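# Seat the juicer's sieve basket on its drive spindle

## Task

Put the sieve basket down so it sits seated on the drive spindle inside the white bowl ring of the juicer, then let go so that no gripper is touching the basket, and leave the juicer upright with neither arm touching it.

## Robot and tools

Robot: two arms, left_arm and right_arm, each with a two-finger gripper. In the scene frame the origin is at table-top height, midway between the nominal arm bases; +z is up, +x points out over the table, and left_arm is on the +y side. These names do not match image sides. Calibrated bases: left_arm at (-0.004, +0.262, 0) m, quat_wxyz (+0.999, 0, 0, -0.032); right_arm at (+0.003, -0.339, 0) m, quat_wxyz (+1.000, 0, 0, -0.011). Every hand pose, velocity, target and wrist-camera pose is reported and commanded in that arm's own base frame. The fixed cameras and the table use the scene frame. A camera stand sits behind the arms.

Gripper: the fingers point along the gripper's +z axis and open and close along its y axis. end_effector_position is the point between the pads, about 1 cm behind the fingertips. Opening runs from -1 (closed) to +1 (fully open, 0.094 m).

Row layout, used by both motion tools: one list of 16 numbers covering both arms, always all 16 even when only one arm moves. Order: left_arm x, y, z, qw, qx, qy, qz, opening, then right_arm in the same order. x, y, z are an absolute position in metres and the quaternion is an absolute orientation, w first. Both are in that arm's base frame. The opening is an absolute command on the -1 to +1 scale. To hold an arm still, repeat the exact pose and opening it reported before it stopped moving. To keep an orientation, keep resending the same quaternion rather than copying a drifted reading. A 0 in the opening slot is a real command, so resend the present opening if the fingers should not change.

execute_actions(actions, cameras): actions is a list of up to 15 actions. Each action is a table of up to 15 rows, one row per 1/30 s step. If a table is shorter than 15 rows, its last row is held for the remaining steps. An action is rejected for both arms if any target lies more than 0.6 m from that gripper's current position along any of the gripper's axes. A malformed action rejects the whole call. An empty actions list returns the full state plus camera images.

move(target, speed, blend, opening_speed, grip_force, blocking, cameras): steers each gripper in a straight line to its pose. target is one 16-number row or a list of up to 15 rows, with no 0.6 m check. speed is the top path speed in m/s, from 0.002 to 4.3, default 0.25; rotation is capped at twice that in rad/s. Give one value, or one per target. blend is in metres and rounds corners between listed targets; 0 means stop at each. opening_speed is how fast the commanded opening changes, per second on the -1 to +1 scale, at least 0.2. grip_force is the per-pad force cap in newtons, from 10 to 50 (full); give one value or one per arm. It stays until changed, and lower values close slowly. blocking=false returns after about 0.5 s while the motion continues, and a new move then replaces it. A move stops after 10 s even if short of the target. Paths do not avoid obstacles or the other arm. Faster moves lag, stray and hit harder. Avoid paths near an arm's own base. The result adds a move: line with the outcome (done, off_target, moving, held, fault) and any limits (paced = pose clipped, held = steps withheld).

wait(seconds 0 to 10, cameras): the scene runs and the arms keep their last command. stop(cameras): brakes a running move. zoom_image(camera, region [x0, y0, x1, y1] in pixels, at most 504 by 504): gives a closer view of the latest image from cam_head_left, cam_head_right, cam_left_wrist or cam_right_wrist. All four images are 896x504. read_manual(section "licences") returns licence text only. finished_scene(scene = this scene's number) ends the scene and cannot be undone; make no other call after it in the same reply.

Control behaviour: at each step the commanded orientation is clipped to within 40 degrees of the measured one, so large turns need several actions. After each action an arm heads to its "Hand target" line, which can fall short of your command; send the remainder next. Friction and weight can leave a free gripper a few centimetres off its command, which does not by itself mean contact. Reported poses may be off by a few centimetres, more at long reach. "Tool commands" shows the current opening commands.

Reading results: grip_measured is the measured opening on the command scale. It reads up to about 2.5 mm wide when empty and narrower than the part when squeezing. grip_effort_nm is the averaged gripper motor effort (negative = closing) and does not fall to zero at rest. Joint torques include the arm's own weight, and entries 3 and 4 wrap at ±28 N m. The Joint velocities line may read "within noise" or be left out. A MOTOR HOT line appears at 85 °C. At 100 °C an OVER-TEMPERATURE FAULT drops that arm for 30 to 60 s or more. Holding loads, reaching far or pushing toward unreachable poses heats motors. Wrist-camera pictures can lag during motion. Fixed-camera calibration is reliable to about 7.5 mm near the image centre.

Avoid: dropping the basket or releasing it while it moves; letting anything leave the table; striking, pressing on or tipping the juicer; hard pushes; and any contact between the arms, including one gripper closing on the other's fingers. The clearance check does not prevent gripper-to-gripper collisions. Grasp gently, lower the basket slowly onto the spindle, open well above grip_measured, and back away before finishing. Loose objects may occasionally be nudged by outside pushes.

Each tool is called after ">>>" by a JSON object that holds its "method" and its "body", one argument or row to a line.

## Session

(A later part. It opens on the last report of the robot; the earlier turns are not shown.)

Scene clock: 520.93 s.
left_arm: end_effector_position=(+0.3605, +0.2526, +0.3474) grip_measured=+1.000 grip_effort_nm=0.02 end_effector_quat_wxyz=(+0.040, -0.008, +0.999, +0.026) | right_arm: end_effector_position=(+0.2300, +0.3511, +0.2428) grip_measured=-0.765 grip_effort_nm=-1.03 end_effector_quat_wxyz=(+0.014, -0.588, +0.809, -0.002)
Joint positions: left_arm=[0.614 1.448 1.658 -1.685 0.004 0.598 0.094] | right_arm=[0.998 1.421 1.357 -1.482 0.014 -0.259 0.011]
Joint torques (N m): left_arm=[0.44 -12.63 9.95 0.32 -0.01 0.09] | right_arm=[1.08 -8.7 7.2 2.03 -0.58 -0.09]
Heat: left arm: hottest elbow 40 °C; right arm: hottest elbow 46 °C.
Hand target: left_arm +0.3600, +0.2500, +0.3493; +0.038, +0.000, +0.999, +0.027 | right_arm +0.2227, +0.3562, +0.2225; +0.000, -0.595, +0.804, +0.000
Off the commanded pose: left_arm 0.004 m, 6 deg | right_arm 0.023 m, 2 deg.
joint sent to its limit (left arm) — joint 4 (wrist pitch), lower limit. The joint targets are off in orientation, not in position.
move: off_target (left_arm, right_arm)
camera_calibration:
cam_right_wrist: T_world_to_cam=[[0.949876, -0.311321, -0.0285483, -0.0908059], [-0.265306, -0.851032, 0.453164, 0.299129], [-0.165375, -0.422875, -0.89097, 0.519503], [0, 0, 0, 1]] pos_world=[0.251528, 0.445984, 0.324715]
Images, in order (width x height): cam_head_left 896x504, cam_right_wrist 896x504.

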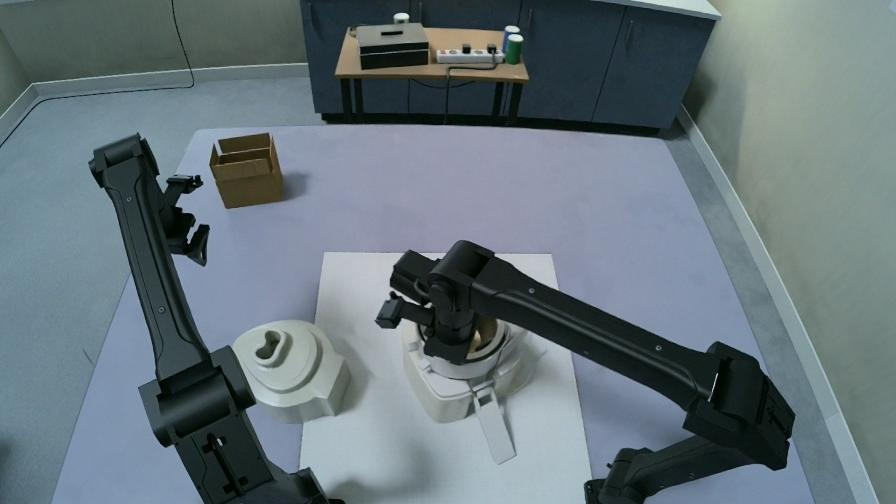

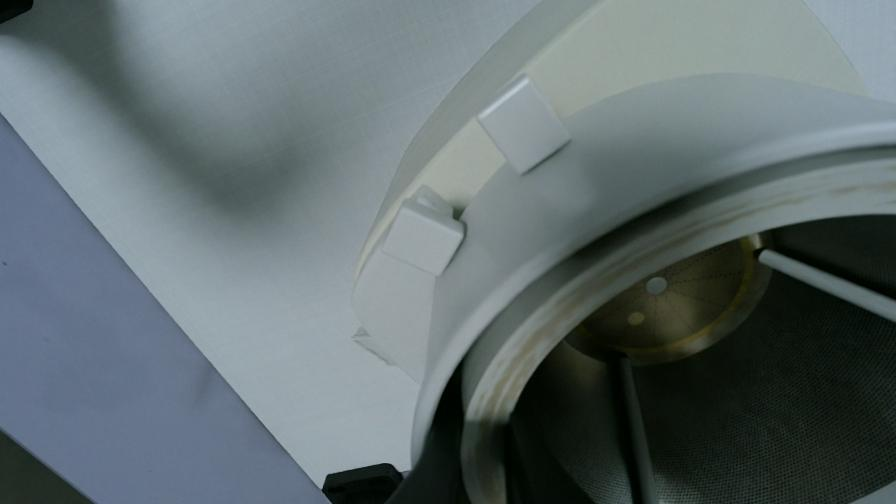

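>>> {"method": "move", "body": {
  "target": [
    [0.36,0.25,0.35,0,0,1,0,1,0.228,0.364,0.225,0,-0.537,0.843,0,-1],
    [0.36,0.25,0.35,0,0,1,0,1,0.223,0.346,0.225,0,-0.649,0.760,0,-1]
  ],
  "speed": 0.06,
  "cameras": ["cam_right_wrist","cam_head_left"]
}}

>>> {"method": "zoom_image", "body": {
  "camera": "cam_head_left",
  "region": [400, 265, 540, 385]
}}

Scene clock: 530.17 s.
left_arm: end_effector_position=(+0.3605, +0.2526, +0.3474) grip_measured=+1.000 grip_effort_nm=0.02 end_effector_quat_wxyz=(+0.040, -0.008, +0.999, +0.026) | right_arm: end_effector_position=(+0.2286, +0.3443, +0.2384) grip_measured=-0.765 grip_effort_nm=-1.03 end_effector_quat_wxyz=(+0.011, -0.629, +0.777, -0.004)
Joint positions: left_arm=[0.614 1.448 1.658 -1.685 0.004 0.598 0.094] | right_arm=[0.992 1.409 1.334 -1.477 0.014 -0.37 0.011]
Joint torques (N m): left_arm=[0.67 -11.99 10.03 0.47 -0.09 0.03] | right_arm=[0.21 -9.41 7.49 1.43 -0.61 -0.53]
Heat: left arm: hottest elbow 40 °C; right arm: hottest elbow 45 °C.
Hand target: left_arm +0.3600, +0.2500, +0.3493; +0.038, +0.000, +0.999, +0.027 | right_arm +0.2230, +0.3457, +0.2253; +0.000, -0.649, +0.761, +0.000
Off the commanded pose: left_arm 0.004 m, 6 deg | right_arm 0.015 m, 3 deg.
joint sent to its limit (left arm) — joint 4 (wrist pitch), lower limit. The joint targets are off in orientation, not in position.
move: off_target (left_arm, right_arm)
camera_calibration:
cam_right_wrist: T_world_to_cam=[[0.977095, -0.210828, -0.0289396, -0.132461], [-0.174111, -0.870196, 0.460917, 0.278909], [-0.122357, -0.445321, -0.886971, 0.509363], [0, 0, 0, 1]] pos_world=[0.240312, 0.441609, 0.319403]
Images, in order (width x height): cam_head_left 896x504, cam_right_wrist 896x504.

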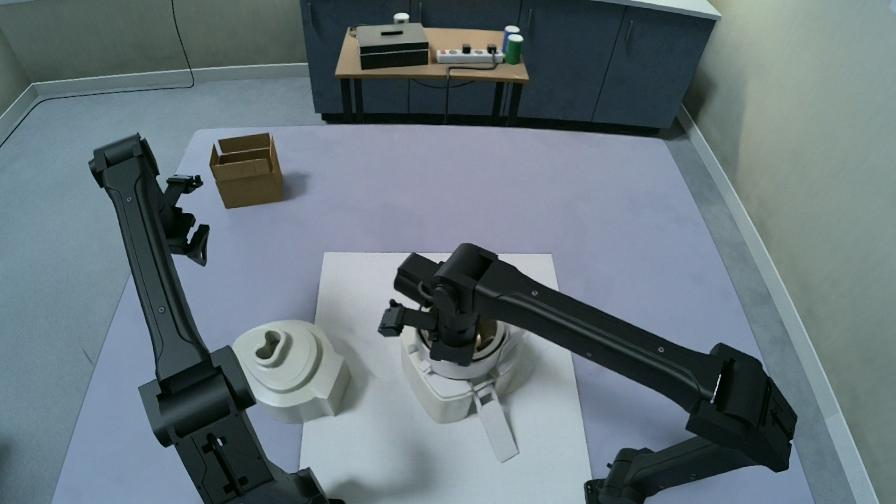

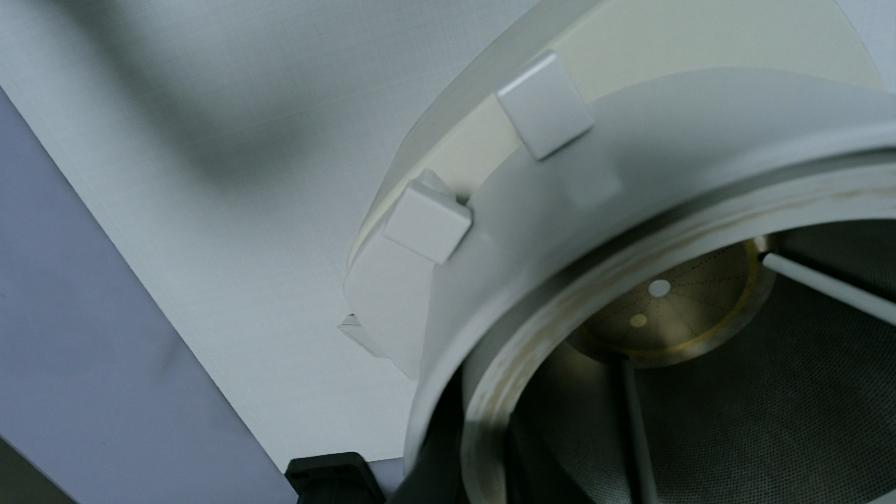

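Scaled by 3.600 from the camera's 896x504 image, which has a finer 1280x720 frame.

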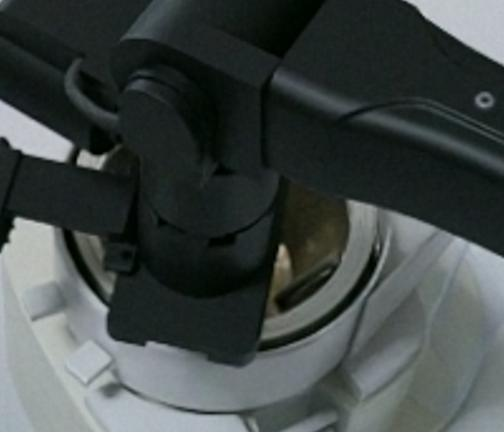

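>>> {"method": "move", "body": {
  "target": [
    [0.36,0.25,0.35,0,0,1,0,1,0.2286,0.3443,0.238,0,-0.629,0.777,0,-1],
    [0.36,0.25,0.35,0,0,1,0,1,0.2286,0.3443,0.238,0,-0.629,0.777,0,-0.66],
    [0.36,0.25,0.35,0,0,1,0,1,0.228,0.348,0.33,0,-0.629,0.777,0,-0.66],
    [0.36,0.25,0.35,0,0,1,0,1,0.25,0.20,0.37,0,-0.1,0.995,0,-0.6]
  ],
  "speed": [0.05,0.05,0.06,0.3],
  "opening_speed": 0.4,
  "cameras": ["cam_right_wrist","cam_head_left"]
}}

>>> {"method": "zoom_image", "body": {
  "camera": "cam_head_left",
  "region": [400, 265, 540, 385]
}}

Scene clock: 545.43 s.
left_arm: end_effector_position=(+0.3605, +0.2526, +0.3474) grip_measured=+1.000 grip_effort_nm=0.02 end_effector_quat_wxyz=(+0.040, -0.008, +0.999, +0.026) | right_arm: end_effector_position=(+0.2529, +0.2069, +0.3726) grip_measured=-0.602 grip_effort_nm=0.09 end_effector_quat_wxyz=(+0.077, -0.111, +0.990, +0.049)
Joint positions: left_arm=[0.614 1.448 1.658 -1.685 0.004 0.598 0.094] | right_arm=[0.688 1.12 1.427 -1.696 0.001 0.464 0.019]
Joint torques (N m): left_arm=[1.2 -12.28 9.98 0.16 -0.05 0.02] | right_arm=[-1.38 -6.07 8.55 0.53 0.02 0.07]
Heat: left arm: hottest elbow 40 °C; right arm: hottest elbow 45 °C.
Hand target: left_arm +0.3600, +0.2500, +0.3493; +0.038, +0.000, +0.999, +0.027 | right_arm +0.2502, +0.2002, +0.3692; +0.069, -0.100, +0.992, +0.045
Off the commanded pose: left_arm 0.004 m, 6 deg | right_arm 0.008 m, 11 deg.
joint sent to its limit (left arm) — joint 4 (wrist pitch), lower limit. The joint targets are off in orientation, not in position.
joint sent to its limit (right arm) — joint 4 (wrist pitch), lower limit. The joint targets are off in orientation, not in position.
move: off_target (left_arm, right_arm); target 4's new opening was sent with right_arm's hand 0.008 m and 11 deg from that target
camera_calibration:
cam_right_wrist: T_world_to_cam=[[0.230391, -0.964625, -0.128133, 0.200446], [-0.911795, -0.259995, 0.317856, 0.215413], [-0.339926, 0.0436001, -0.939441, 0.543654], [0, 0, 0, 1]] pos_world=[0.335034, 0.225658, 0.467944]
Images, in order (width x height): cam_head_left 896x504, cam_right_wrist 896x504.

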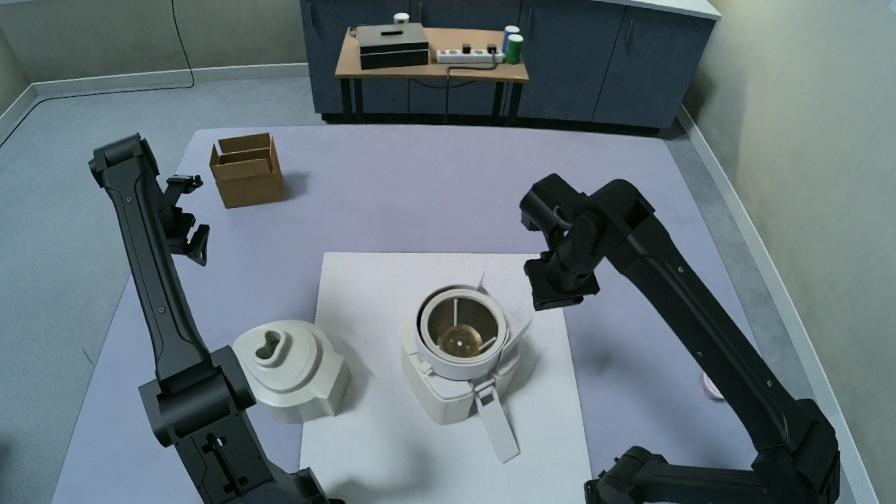

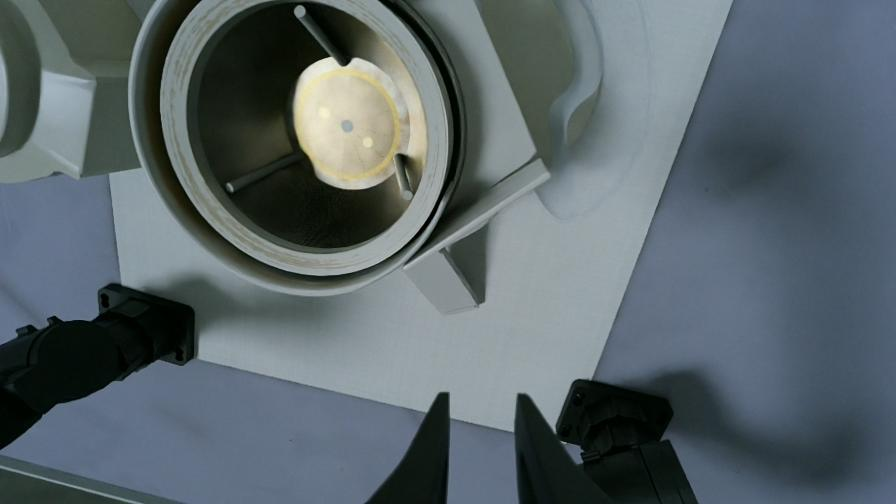

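Scaled by 3.600 from the camera's 896x504 image, which has a finer 1280x720 frame.

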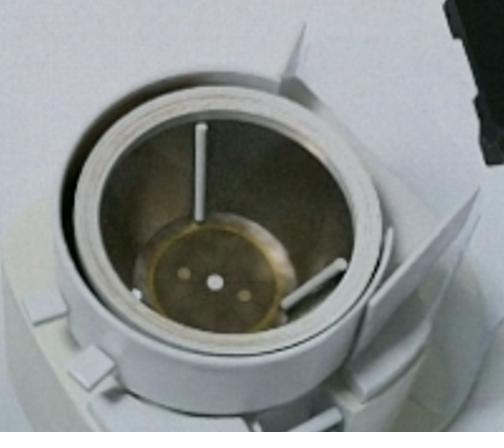

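>>> {"method": "move", "body": {
  "target": [
    [0.36,0.25,0.35,0,0,1,0,1,0.368,0.335,0.30,0,0,1,0,-1],
    [0.36,0.25,0.35,0,0,1,0,1,0.368,0.335,0.235,0,0,1,0,-1]
  ],
  "speed": [0.25,0.05],
  "cameras": ["cam_head_left"]
}}

>>> {"method": "zoom_image", "body": {
  "camera": "cam_head_left",
  "region": [400, 265, 540, 385]
}}

Scene clock: 563.17 s.
left_arm: end_effector_position=(+0.3605, +0.2526, +0.3474) grip_measured=+1.000 grip_effort_nm=0.02 end_effector_quat_wxyz=(+0.040, -0.008, +0.999, +0.026) | right_arm: end_effector_position=(+0.3717, +0.3306, +0.2635) grip_measured=-0.996 grip_effort_nm=-0.20 end_effector_quat_wxyz=(+0.017, +0.000, +1.000, +0.015)
Joint positions: left_arm=[0.614 1.448 1.658 -1.685 0.004 0.598 0.094] | right_arm=[0.728 1.609 1.622 -1.538 0 0.728 0]
Joint torques (N m): left_arm=[0.97 -12.69 9.94 0.25 -0.06 0.07] | right_arm=[0.5 -10.93 6.75 1.5 0.13 0.05]
Heat: left arm: hottest elbow 40 °C; right arm: hottest elbow 44 °C.
Hand target: left_arm +0.3600, +0.2500, +0.3493; +0.038, +0.000, +0.999, +0.027 | right_arm +0.3674, +0.3342, +0.2358; +0.000, +0.000, +1.000, +0.000
Off the commanded pose: left_arm 0.004 m, 6 deg | right_arm 0.029 m, 3 deg.
joint sent to its limit (left arm) — joint 4 (wrist pitch), lower limit. The joint targets are off in orientation, not in position.
move: off_target (left_arm, right_arm)
Images, in order (width x height): cam_head_left 896x504.

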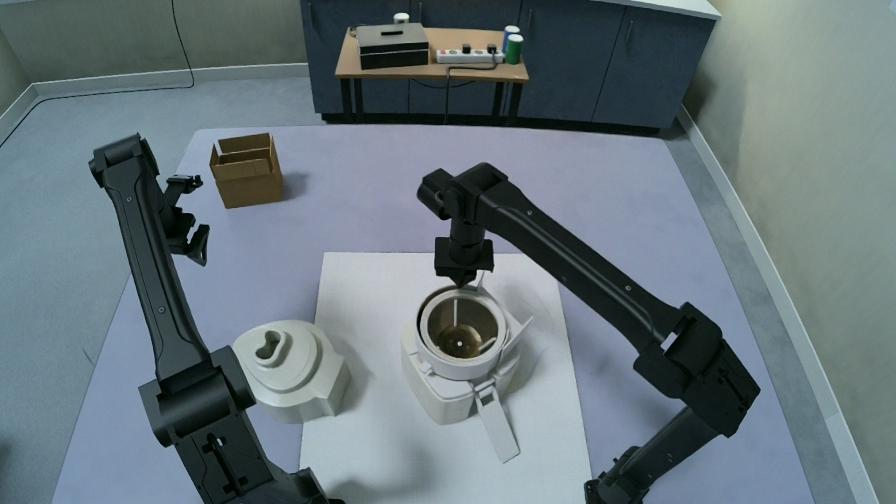

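Scaled by 3.600 from the camera's 896x504 image, which has a finer 1280x720 frame.

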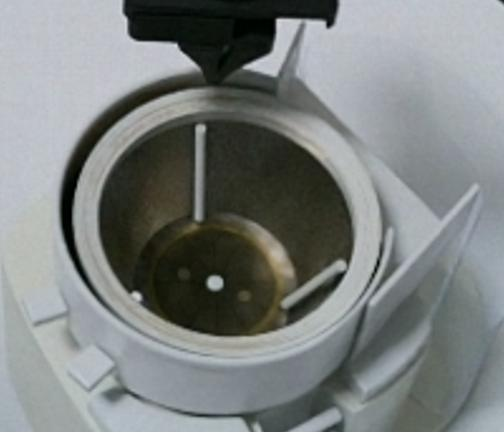

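>>> {"method": "move", "body": {
  "target": [
    [0.36,0.25,0.35,0,0,1,0,1,0.355,0.335,0.29,0,0,1,0,-1],
    [0.36,0.25,0.35,0,0,1,0,1,0.351,0.335,0.232,0,0,1,0,-1]
  ],
  "speed": [0.1,0.05],
  "cameras": ["cam_head_left"]
}}

>>> {"method": "zoom_image", "body": {
  "camera": "cam_head_left",
  "region": [400, 265, 540, 385]
}}

Scene clock: 571.63 s.
left_arm: end_effector_position=(+0.3605, +0.2526, +0.3474) grip_measured=+1.000 grip_effort_nm=0.02 end_effector_quat_wxyz=(+0.040, -0.008, +0.999, +0.026) | right_arm: end_effector_position=(+0.3532, +0.3310, +0.2376) grip_measured=-0.996 grip_effort_nm=-0.20 end_effector_quat_wxyz=(-0.003, -0.001, +1.000, -0.003)
Joint positions: left_arm=[0.614 1.448 1.658 -1.685 0.004 0.598 0.094] | right_arm=[0.754 1.611 1.557 -1.526 0 0.751 0]
Joint torques (N m): left_arm=[1.55 -12.22 10.11 0.23 -0.01 0.03] | right_arm=[0.38 -12.51 8.1 1.5 0.11 0.06]
Heat: left arm: hottest elbow 40 °C; right arm: hottest elbow 43 °C.
Hand target: left_arm +0.3600, +0.2500, +0.3493; +0.038, +0.000, +0.999, +0.027 | right_arm +0.3510, +0.3350, +0.2322; +0.000, +0.000, +1.000, +0.000
Off the commanded pose: left_arm 0.004 m, 6 deg | right_arm 0.007 m, 1 deg.
joint sent to its limit (left arm) — joint 4 (wrist pitch), lower limit. The joint targets are off in orientation, not in position.
move: off_target (left_arm)
Images, in order (width x height): cam_head_left 896x504.

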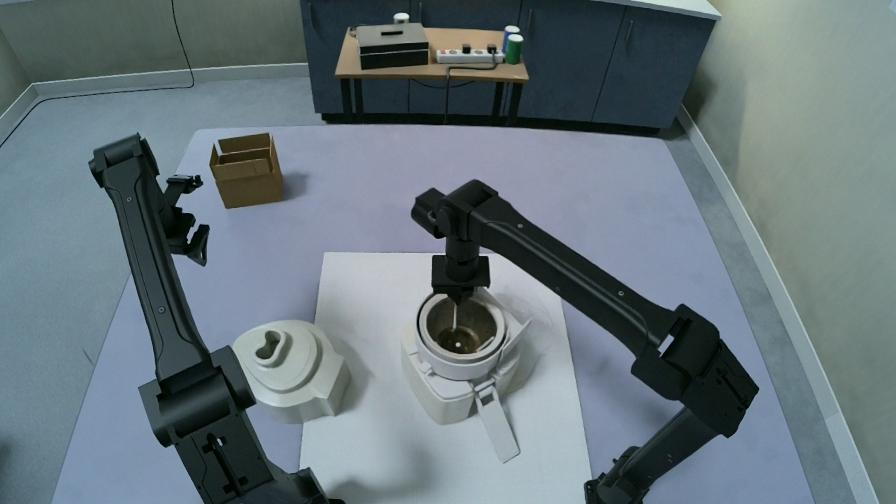

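Scaled by 3.600 from the camera's 896x504 image, which has a finer 1280x720 frame.

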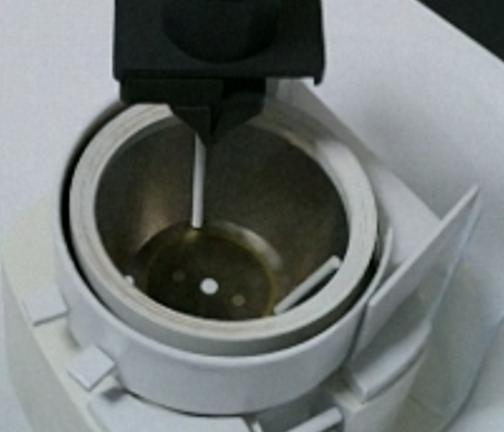

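>>> {"method": "move", "body": {
  "target": [
    [0.36,0.25,0.35,0,0,1,0,1,0.352,0.336,0.33,0,0,1,0,-1],
    [0.36,0.25,0.35,0,0,1,0,1,0.232,0.348,0.33,0,-0.629,0.777,0,-0.54],
    [0.36,0.25,0.35,0,0,1,0,1,0.233,0.344,0.275,0,-0.629,0.777,0,-0.54]
  ],
  "speed": [0.1,0.3,0.1],
  "cameras": ["cam_right_wrist"]
}}

Scene clock: 597.30 s.
left_arm: end_effector_position=(+0.3605, +0.2526, +0.3474) grip_measured=+1.000 grip_effort_nm=0.02 end_effector_quat_wxyz=(+0.040, -0.008, +0.999, +0.026) | right_arm: end_effector_position=(+0.2342, +0.3444, +0.2755) grip_measured=-0.542 grip_effort_nm=0.09 end_effector_quat_wxyz=(-0.006, -0.623, +0.782, -0.001)
Joint positions: left_arm=[0.614 1.448 1.658 -1.685 0.004 0.598 0.094] | right_arm=[0.974 1.435 1.457 -1.606 -0.002 -0.372 0.022]
Joint torques (N m): left_arm=[0.97 -11.87 9.89 0.39 -0.06 0.06] | right_arm=[-0.32 -10.99 8.55 1.26 0.06 -0.2]
Heat: left arm: hottest elbow 40 °C; right arm: hottest elbow 42 °C.
Hand target: left_arm +0.3600, +0.2500, +0.3493; +0.038, +0.000, +0.999, +0.027 | right_arm +0.2330, +0.3440, +0.2751; +0.000, -0.629, +0.777, +0.000
Off the commanded pose: left_arm 0.004 m, 6 deg | right_arm 0.001 m, 1 deg.
joint sent to its limit (left arm) — joint 4 (wrist pitch), lower limit. The joint targets are off in orientation, not in position.
move: off_target (left_arm)
camera_calibration:
cam_right_wrist: T_world_to_cam=[[0.972487, -0.226344, -0.0551072, -0.123233], [-0.172961, -0.860008, 0.480074, 0.253883], [-0.156055, -0.457334, -0.875496, 0.551916], [0, 0, 0, 1]] pos_world=[0.249883, 0.442858, 0.354526]
Images, in order (width x height): cam_right_wrist 896x504.

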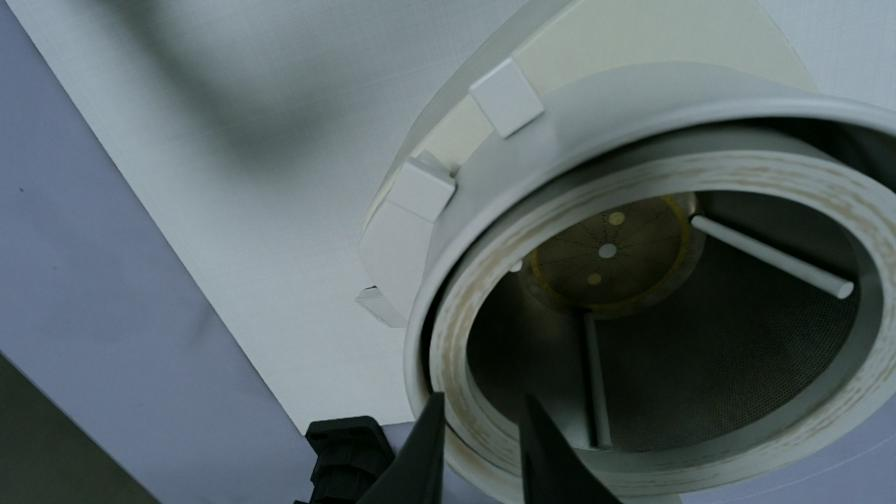

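>>> {"method": "move", "body": {
  "target": [
    [0.36,0.25,0.35,0,0,1,0,1,0.245,0.345,0.33,0,-0.4,0.917,0,-0.7],
    [0.36,0.25,0.35,0,0,1,0,1,0.334,0.347,0.31,0,-0.122,0.9925,0,-0.65],
    [0.36,0.25,0.35,0,0,1,0,1,0.334,0.346,0.275,0,-0.122,0.9925,0,-0.65]
  ],
  "speed": [0.15,0.25,0.08],
  "cameras": ["cam_right_wrist","cam_head_left"]
}}

>>> {"method": "zoom_image", "body": {
  "camera": "cam_head_left",
  "region": [400, 255, 540, 385]
}}

Scene clock: 621.80 s.
left_arm: end_effector_position=(+0.3605, +0.2526, +0.3474) grip_measured=+1.000 grip_effort_nm=0.02 end_effector_quat_wxyz=(+0.040, -0.008, +0.999, +0.026) | right_arm: end_effector_position=(+0.3295, +0.3480, +0.2815) grip_measured=-0.652 grip_effort_nm=0.09 end_effector_quat_wxyz=(+0.000, -0.132, +0.991, +0.001)
Joint positions: left_arm=[0.614 1.448 1.658 -1.685 0.004 0.598 0.094] | right_arm=[0.813 1.591 1.648 -1.626 -0.002 0.549 0.016]
Joint torques (N m): left_arm=[1.03 -12.34 9.98 0.16 -0.06 0.05] | right_arm=[-1.26 -12.04 8.66 1.28 0.14 0.05]
Heat: left arm: hottest elbow 40 °C; right arm: hottest elbow 44 °C.
Hand target: left_arm +0.3600, +0.2500, +0.3493; +0.038, +0.000, +0.999, +0.027 | right_arm +0.3339, +0.3459, +0.2751; +0.000, -0.122, +0.993, +0.000
Off the commanded pose: left_arm 0.004 m, 6 deg | right_arm 0.008 m, 1 deg.
joint sent to its limit (left arm) — joint 4 (wrist pitch), lower limit. The joint targets are off in orientation, not in position.
move: off_target (left_arm); target 2's new opening was sent with right_arm's hand 0.026 m and 3 deg from that target
camera_calibration:
cam_right_wrist: T_world_to_cam=[[0.257145, -0.965004, -0.0514078, 0.276922], [-0.846371, -0.250569, 0.469969, 0.283191], [-0.466403, -0.0773402, -0.881185, 0.545392], [0, 0, 0, 1]] pos_world=[0.422848, 0.380371, 0.361736]
Images, in order (width x height): cam_head_left 896x504, cam_right_wrist 896x504.

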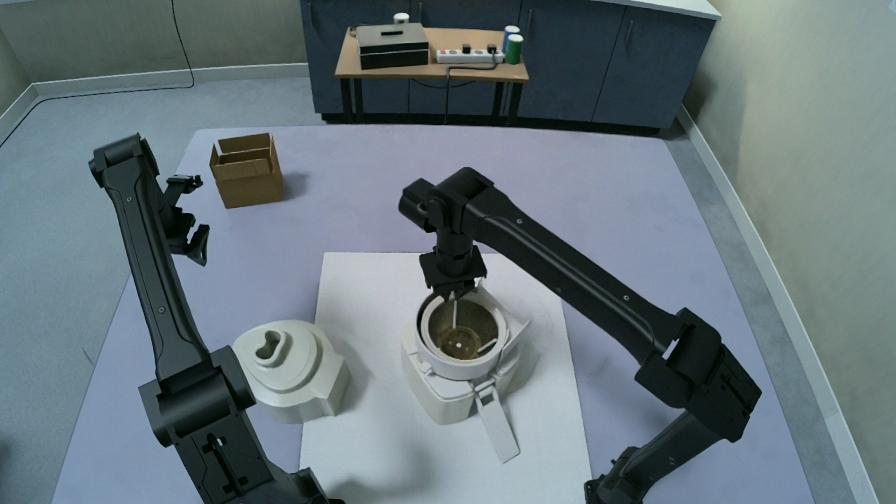

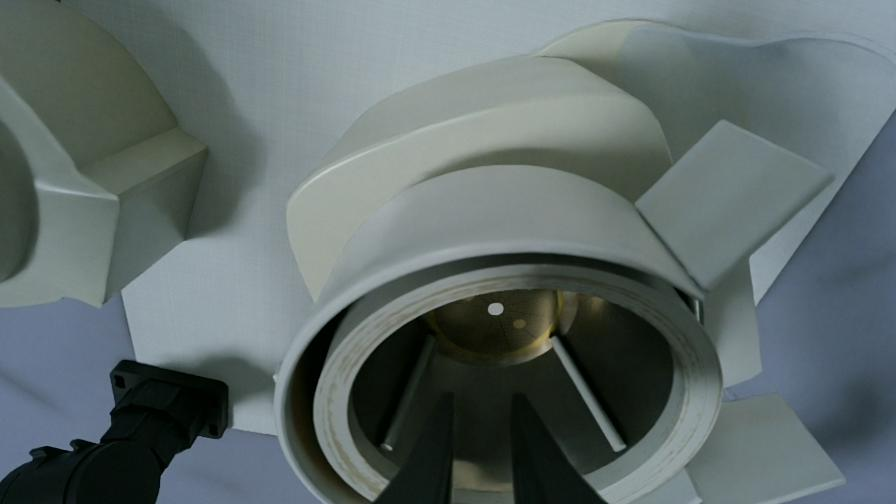

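Scaled by 3.600 from the camera's 896x504 image, which has a finer 1280x720 frame.

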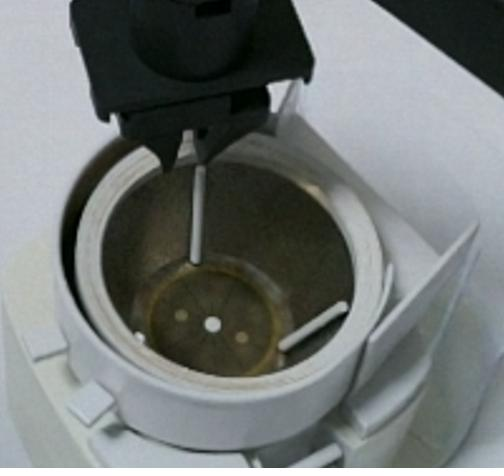

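>>> {"method": "move", "body": {
  "target": [
    [0.36,0.25,0.35,0,0,1,0,1,0.335,0.344,0.228,0,-0.13,0.991,0,-0.65],
    [0.36,0.25,0.35,0,0,1,0,1,0.335,0.321,0.224,0,0.087,0.996,0,-0.65]
  ],
  "speed": 0.08,
  "cameras": ["cam_head_left","cam_right_wrist"]
}}

Scene clock: 648.40 s.
left_arm: end_effector_position=(+0.3605, +0.2526, +0.3474) grip_measured=+1.000 grip_effort_nm=0.02 end_effector_quat_wxyz=(+0.040, -0.008, +0.999, +0.026) | right_arm: end_effector_position=(+0.3321, +0.3264, +0.2214) grip_measured=-0.652 grip_effort_nm=0.09 end_effector_quat_wxyz=(-0.007, +0.075, +0.997, -0.006)
Joint positions: left_arm=[0.614 1.448 1.658 -1.685 0.004 0.598 0.094] | right_arm=[0.777 1.572 1.468 -1.484 -0.002 0.927 0.016]
Joint torques (N m): left_arm=[1.49 -12.51 10.02 0.13 -0.08 0.03] | right_arm=[-1.61 -13.63 8.43 1.17 0.2 0.08]
Heat: left arm: hottest elbow 41 °C; right arm: hottest elbow 43 °C.
Hand target: left_arm +0.3600, +0.2500, +0.3493; +0.038, +0.000, +0.999, +0.027 | right_arm +0.3349, +0.3210, +0.2240; +0.000, +0.087, +0.996, +0.000
Off the commanded pose: left_arm 0.004 m, 6 deg | right_arm 0.007 m, 2 deg.
joint sent to its limit (left arm) — joint 4 (wrist pitch), lower limit. The joint targets are off in orientation, not in position.
move: off_target (left_arm)
camera_calibration:
cam_right_wrist: T_world_to_cam=[[-0.153623, -0.98749, -0.035561, 0.392604], [-0.8684, 0.11775, 0.48168, 0.192773], [-0.471467, 0.104878, -0.875625, 0.432918], [0, 0, 0, 1]] pos_world=[0.431823, 0.31959, 0.30018]
Images, in order (width x height): cam_head_left 896x504, cam_right_wrist 896x504.

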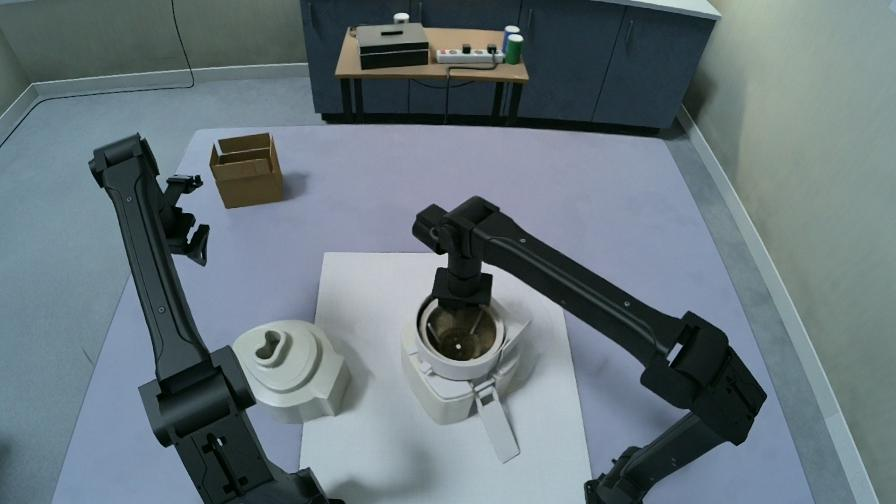

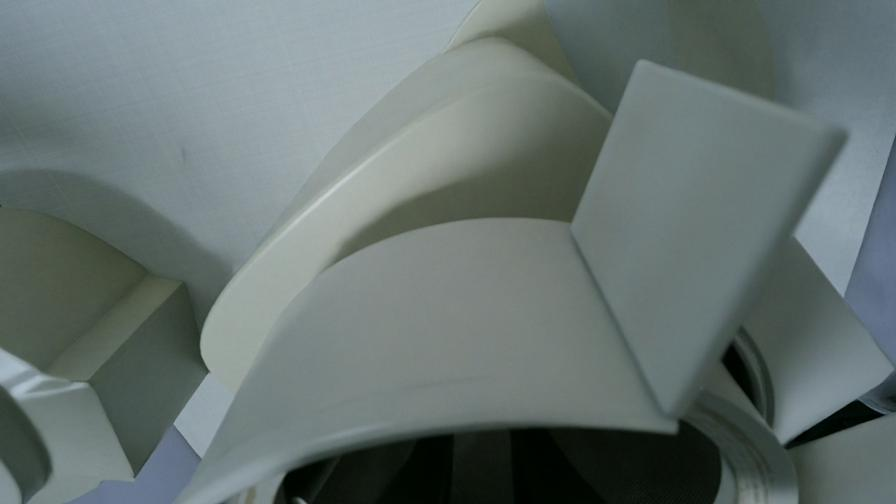

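>>> {"method": "zoom_image", "body": {
  "camera": "cam_head_left",
  "region": [390, 265, 550, 385]
}}

Scaled by 3.150 from the camera's 896x504 image, which has a finer 1280x720 frame.

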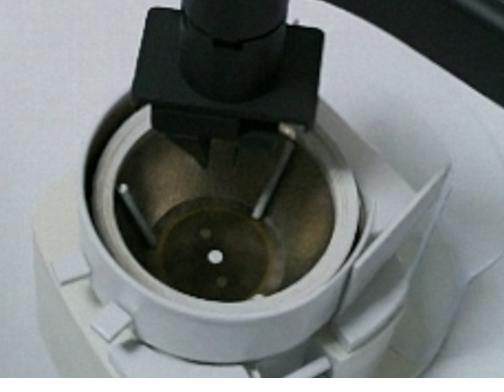

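>>> {"method": "move", "body": {
  "target": [
    [0.36,0.25,0.35,0,0,1,0,1,0.335,0.324,0.29,0,0.087,0.996,0,-0.65],
    [0.36,0.25,0.35,0,0,1,0,1,0.23,0.32,0.36,0,0.087,0.996,0,-0.65]
  ],
  "speed": 0.15,
  "blend": 0.02,
  "cameras": ["cam_head_left","cam_right_wrist"]
}}

>>> {"method": "zoom_image", "body": {
  "camera": "cam_head_left",
  "region": [390, 265, 550, 385]
}}

Scene clock: 661.53 s.
left_arm: end_effector_position=(+0.3605, +0.2526, +0.3474) grip_measured=+1.000 grip_effort_nm=0.02 end_effector_quat_wxyz=(+0.040, -0.008, +0.999, +0.026) | right_arm: end_effector_position=(+0.2310, +0.3160, +0.3499) grip_measured=-0.652 grip_effort_nm=0.09 end_effector_quat_wxyz=(+0.023, +0.085, +0.995, +0.039)
Joint positions: left_arm=[0.614 1.448 1.658 -1.685 0.004 0.598 0.094] | right_arm=[0.94 1.326 1.544 -1.697 -0.002 1.11 0.016]
Joint torques (N m): left_arm=[1.38 -12.4 10.07 0.16 -0.03 0.07] | right_arm=[-0.38 -8.18 12.05 0.43 0.21 0.05]
Heat: left arm: hottest elbow 41 °C; right arm: hottest elbow 43 °C.
Hand target: left_arm +0.3600, +0.2500, +0.3493; +0.038, +0.000, +0.999, +0.027 | right_arm +0.2299, +0.3199, +0.3592; +0.027, +0.086, +0.995, +0.045
Off the commanded pose: left_arm 0.004 m, 6 deg | right_arm 0.011 m, 5 deg.
joint sent to its limit (left arm) — joint 4 (wrist pitch), lower limit. The joint targets are off in orientation, not in position.
joint sent to its limit (right arm) — joint 4 (wrist pitch), lower limit. The joint targets are off in orientation, not in position.
move: off_target (left_arm, right_arm)
camera_calibration:
cam_right_wrist: T_world_to_cam=[[-0.168217, -0.977002, -0.131038, 0.404884], [-0.896318, 0.096272, 0.432835, 0.0745801], [-0.410265, 0.190261, -0.891899, 0.463389], [0, 0, 0, 1]] pos_world=[0.325068, 0.300228, 0.43407]
Images, in order (width x height): cam_head_left 896x504, cam_right_wrist 896x504.

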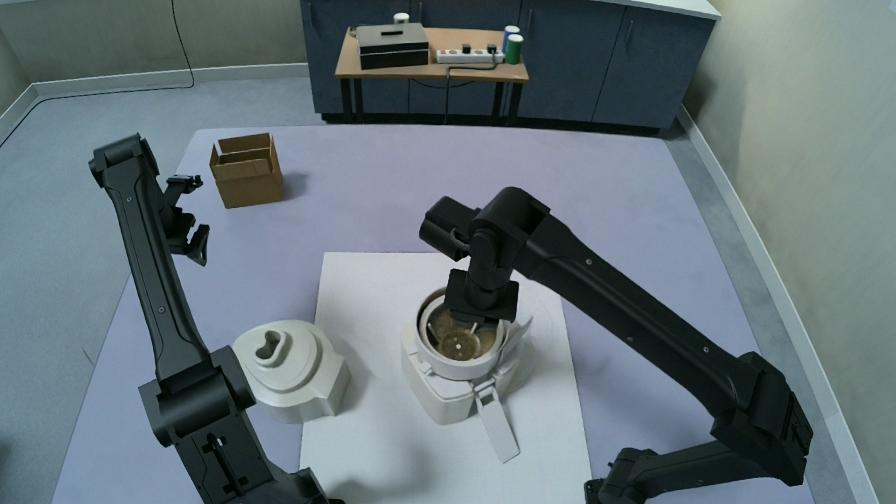

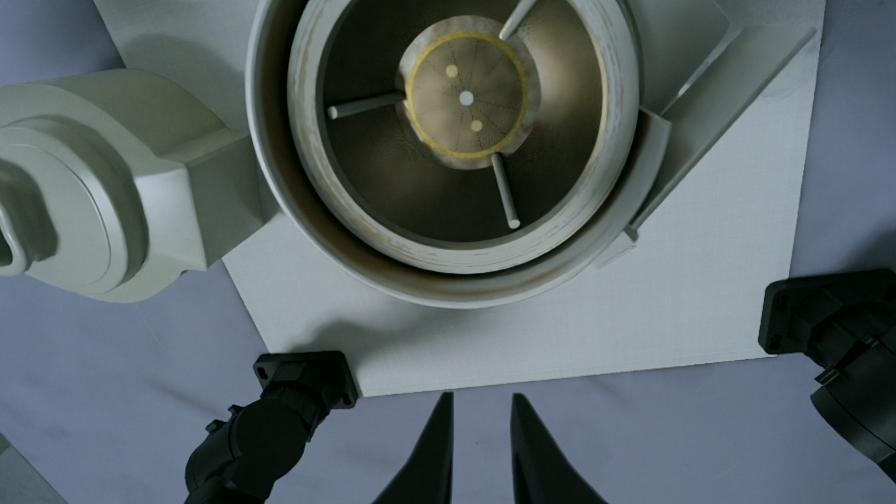

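Scaled by 3.150 from the camera's 896x504 image, which has a finer 1280x720 frame.

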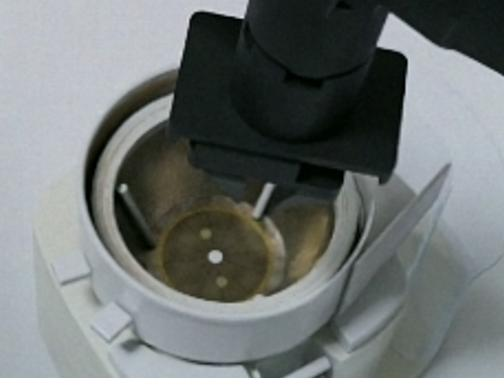

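>>> {"method": "move", "body": {
  "target": [
    [0.36,0.25,0.35,0,0,1,0,1,0.2905,0.4015,0.28,0,0,1,0,-0.62],
    [0.36,0.25,0.35,0,0,1,0,1,0.2905,0.4015,0.238,0,0,1,0,-0.62],
    [0.36,0.25,0.35,0,0,1,0,1,0.2905,0.402,0.238,0,0,1,0,-1]
  ],
  "speed": [0.2,0.06,0.05],
  "grip_force": 40,
  "cameras": ["cam_head_left","cam_right_wrist"]
}}

>>> {"method": "zoom_image", "body": {
  "camera": "cam_head_left",
  "region": [390, 265, 550, 385]
}}

Scene clock: 682.33 s.
left_arm: end_effector_position=(+0.3605, +0.2526, +0.3474) grip_measured=+1.000 grip_effort_nm=0.02 end_effector_quat_wxyz=(+0.040, -0.008, +0.999, +0.026) | right_arm: end_effector_position=(+0.2932, +0.3989, +0.2475) grip_measured=-0.996 grip_effort_nm=-0.20 end_effector_quat_wxyz=(+0.004, +0.007, +1.000, +0.003)
Joint positions: left_arm=[0.614 1.448 1.658 -1.685 0.004 0.598 0.094] | right_arm=[0.939 1.627 1.603 -1.538 0.003 0.953 0]
Joint torques (N m): left_arm=[1.26 -11.87 10.02 0.25 -0.05 0.02] | right_arm=[0.38 -12.04 8.39 1.18 0 -0.13]
Heat: left arm: hottest elbow 41 °C; right arm: hottest elbow 43 °C.
Hand target: left_arm +0.3600, +0.2500, +0.3493; +0.038, +0.000, +0.999, +0.027 | right_arm +0.2904, +0.4018, +0.2381; +0.000, +0.000, +1.000, +0.000
Off the commanded pose: left_arm 0.004 m, 6 deg | right_arm 0.010 m, 1 deg.
joint sent to its limit (left arm) — joint 4 (wrist pitch), lower limit. The joint targets are off in orientation, not in position.
grip_force (N): 40, 40
move: off_target (left_arm); target 3's new opening was sent with right_arm's hand 0.013 m and 1 deg from that target
camera_calibration:
cam_right_wrist: T_world_to_cam=[[-0.0176602, -0.998364, -0.0543906, 0.428316], [-0.885758, -0.00961294, 0.464048, 0.198119], [-0.463812, 0.056372, -0.884138, 0.449018], [0, 0, 0, 1]] pos_world=[0.39131, 0.404207, 0.328354]
Images, in order (width x height): cam_head_left 896x504, cam_right_wrist 896x504.

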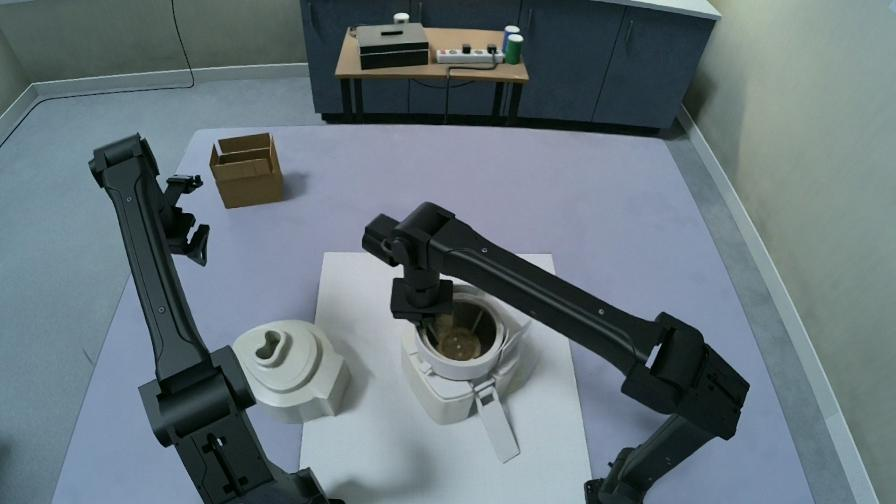

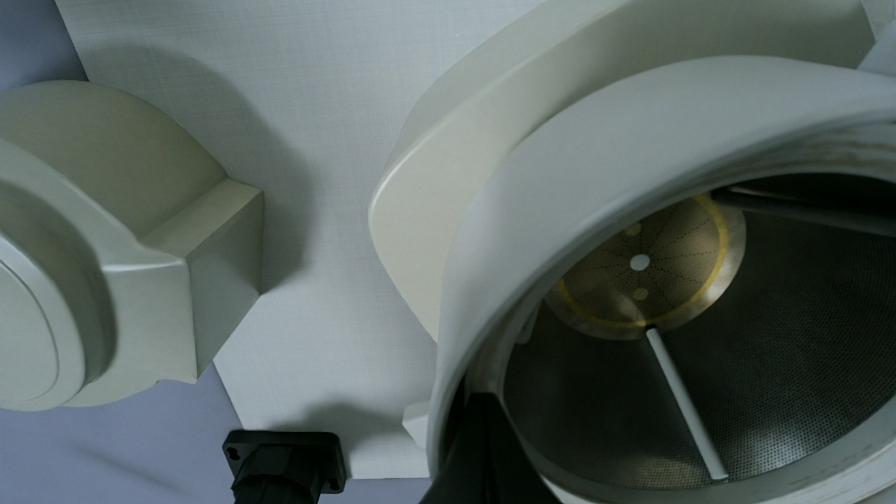

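Scaled by 3.150 from the camera's 896x504 image, which has a finer 1280x720 frame.

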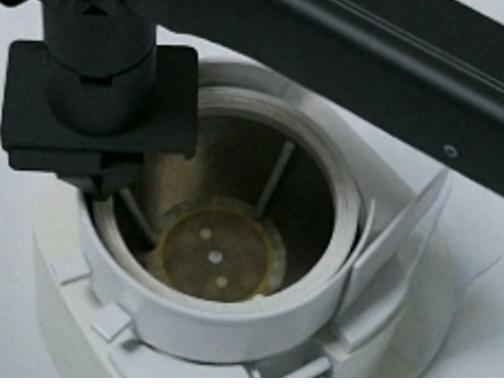

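>>> {"method": "move", "body": {
  "target": [
    [0.36,0.25,0.35,0,0,1,0,1,0.2905,0.394,0.26,0,0,1,0,-1],
    [0.36,0.25,0.35,0,0,1,0,1,0.2905,0.394,0.215,0,0,1,0,-1]
  ],
  "speed": 0.05,
  "cameras": ["cam_head_left","cam_right_wrist"]
}}

>>> {"method": "zoom_image", "body": {
  "camera": "cam_head_left",
  "region": [390, 265, 550, 385]
}}

Scene clock: 690.33 s.
left_arm: end_effector_position=(+0.3605, +0.2526, +0.3474) grip_measured=+1.000 grip_effort_nm=0.02 end_effector_quat_wxyz=(+0.040, -0.008, +0.999, +0.026) | right_arm: end_effector_position=(+0.2902, +0.3949, +0.2370) grip_measured=-0.996 grip_effort_nm=-0.20 end_effector_quat_wxyz=(+0.010, +0.005, +1.000, +0.012)
Joint positions: left_arm=[0.614 1.448 1.658 -1.685 0.004 0.598 0.094] | right_arm=[0.939 1.601 1.544 -1.483 0.002 0.948 0]
Joint torques (N m): left_arm=[1.79 -12.04 9.94 0.35 -0.11 0.07] | right_arm=[-0.62 -10.46 7.08 1.69 0.03 -0.17]
Heat: left arm: hottest elbow 41 °C; right arm: hottest elbow 43 °C.
Hand target: left_arm +0.3600, +0.2500, +0.3493; +0.038, +0.000, +0.999, +0.027 | right_arm +0.2901, +0.3935, +0.2155; +0.000, +0.000, +1.000, +0.000
Off the commanded pose: left_arm 0.004 m, 6 deg | right_arm 0.022 m, 2 deg.
joint sent to its limit (left arm) — joint 4 (wrist pitch), lower limit. The joint targets are off in orientation, not in position.
grip_force (N): 40, 40
move: off_target (left_arm, right_arm)
camera_calibration:
cam_right_wrist: T_world_to_cam=[[-0.0115406, -0.997328, -0.0721386, 0.425714], [-0.891192, -0.022459, 0.453071, 0.209529], [-0.45348, 0.069518, -0.888551, 0.431413], [0, 0, 0, 1]] pos_world=[0.387281, 0.399292, 0.319111]
Images, in order (width x height): cam_head_left 896x504, cam_right_wrist 896x504.

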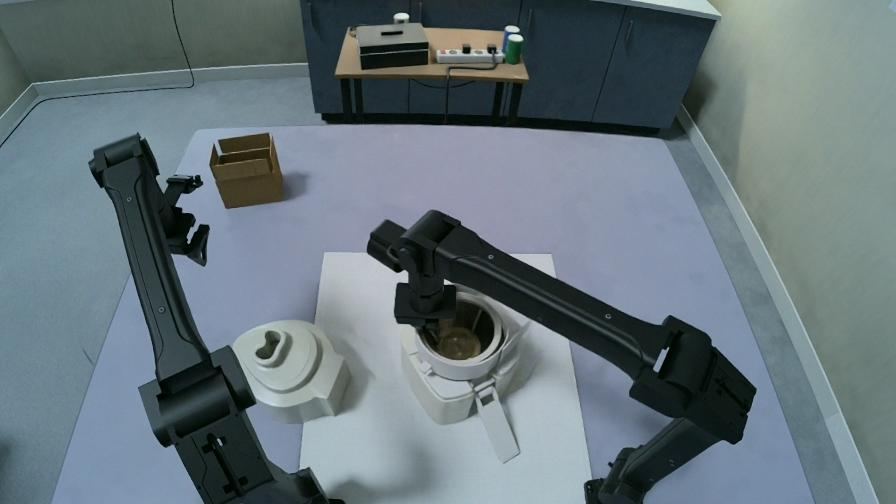

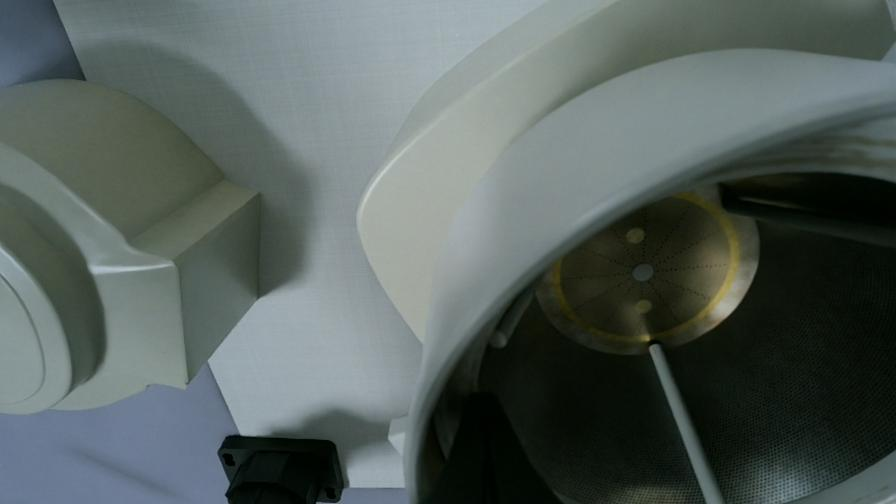

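Scaled by 3.150 from the camera's 896x504 image, which has a finer 1280x720 frame.

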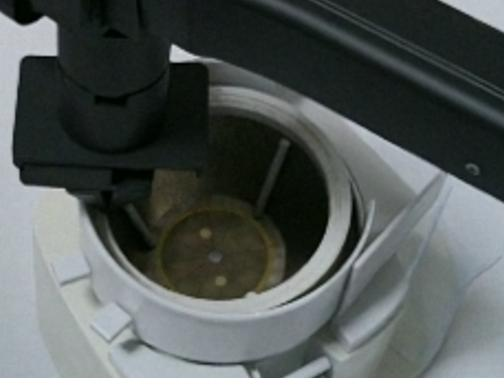

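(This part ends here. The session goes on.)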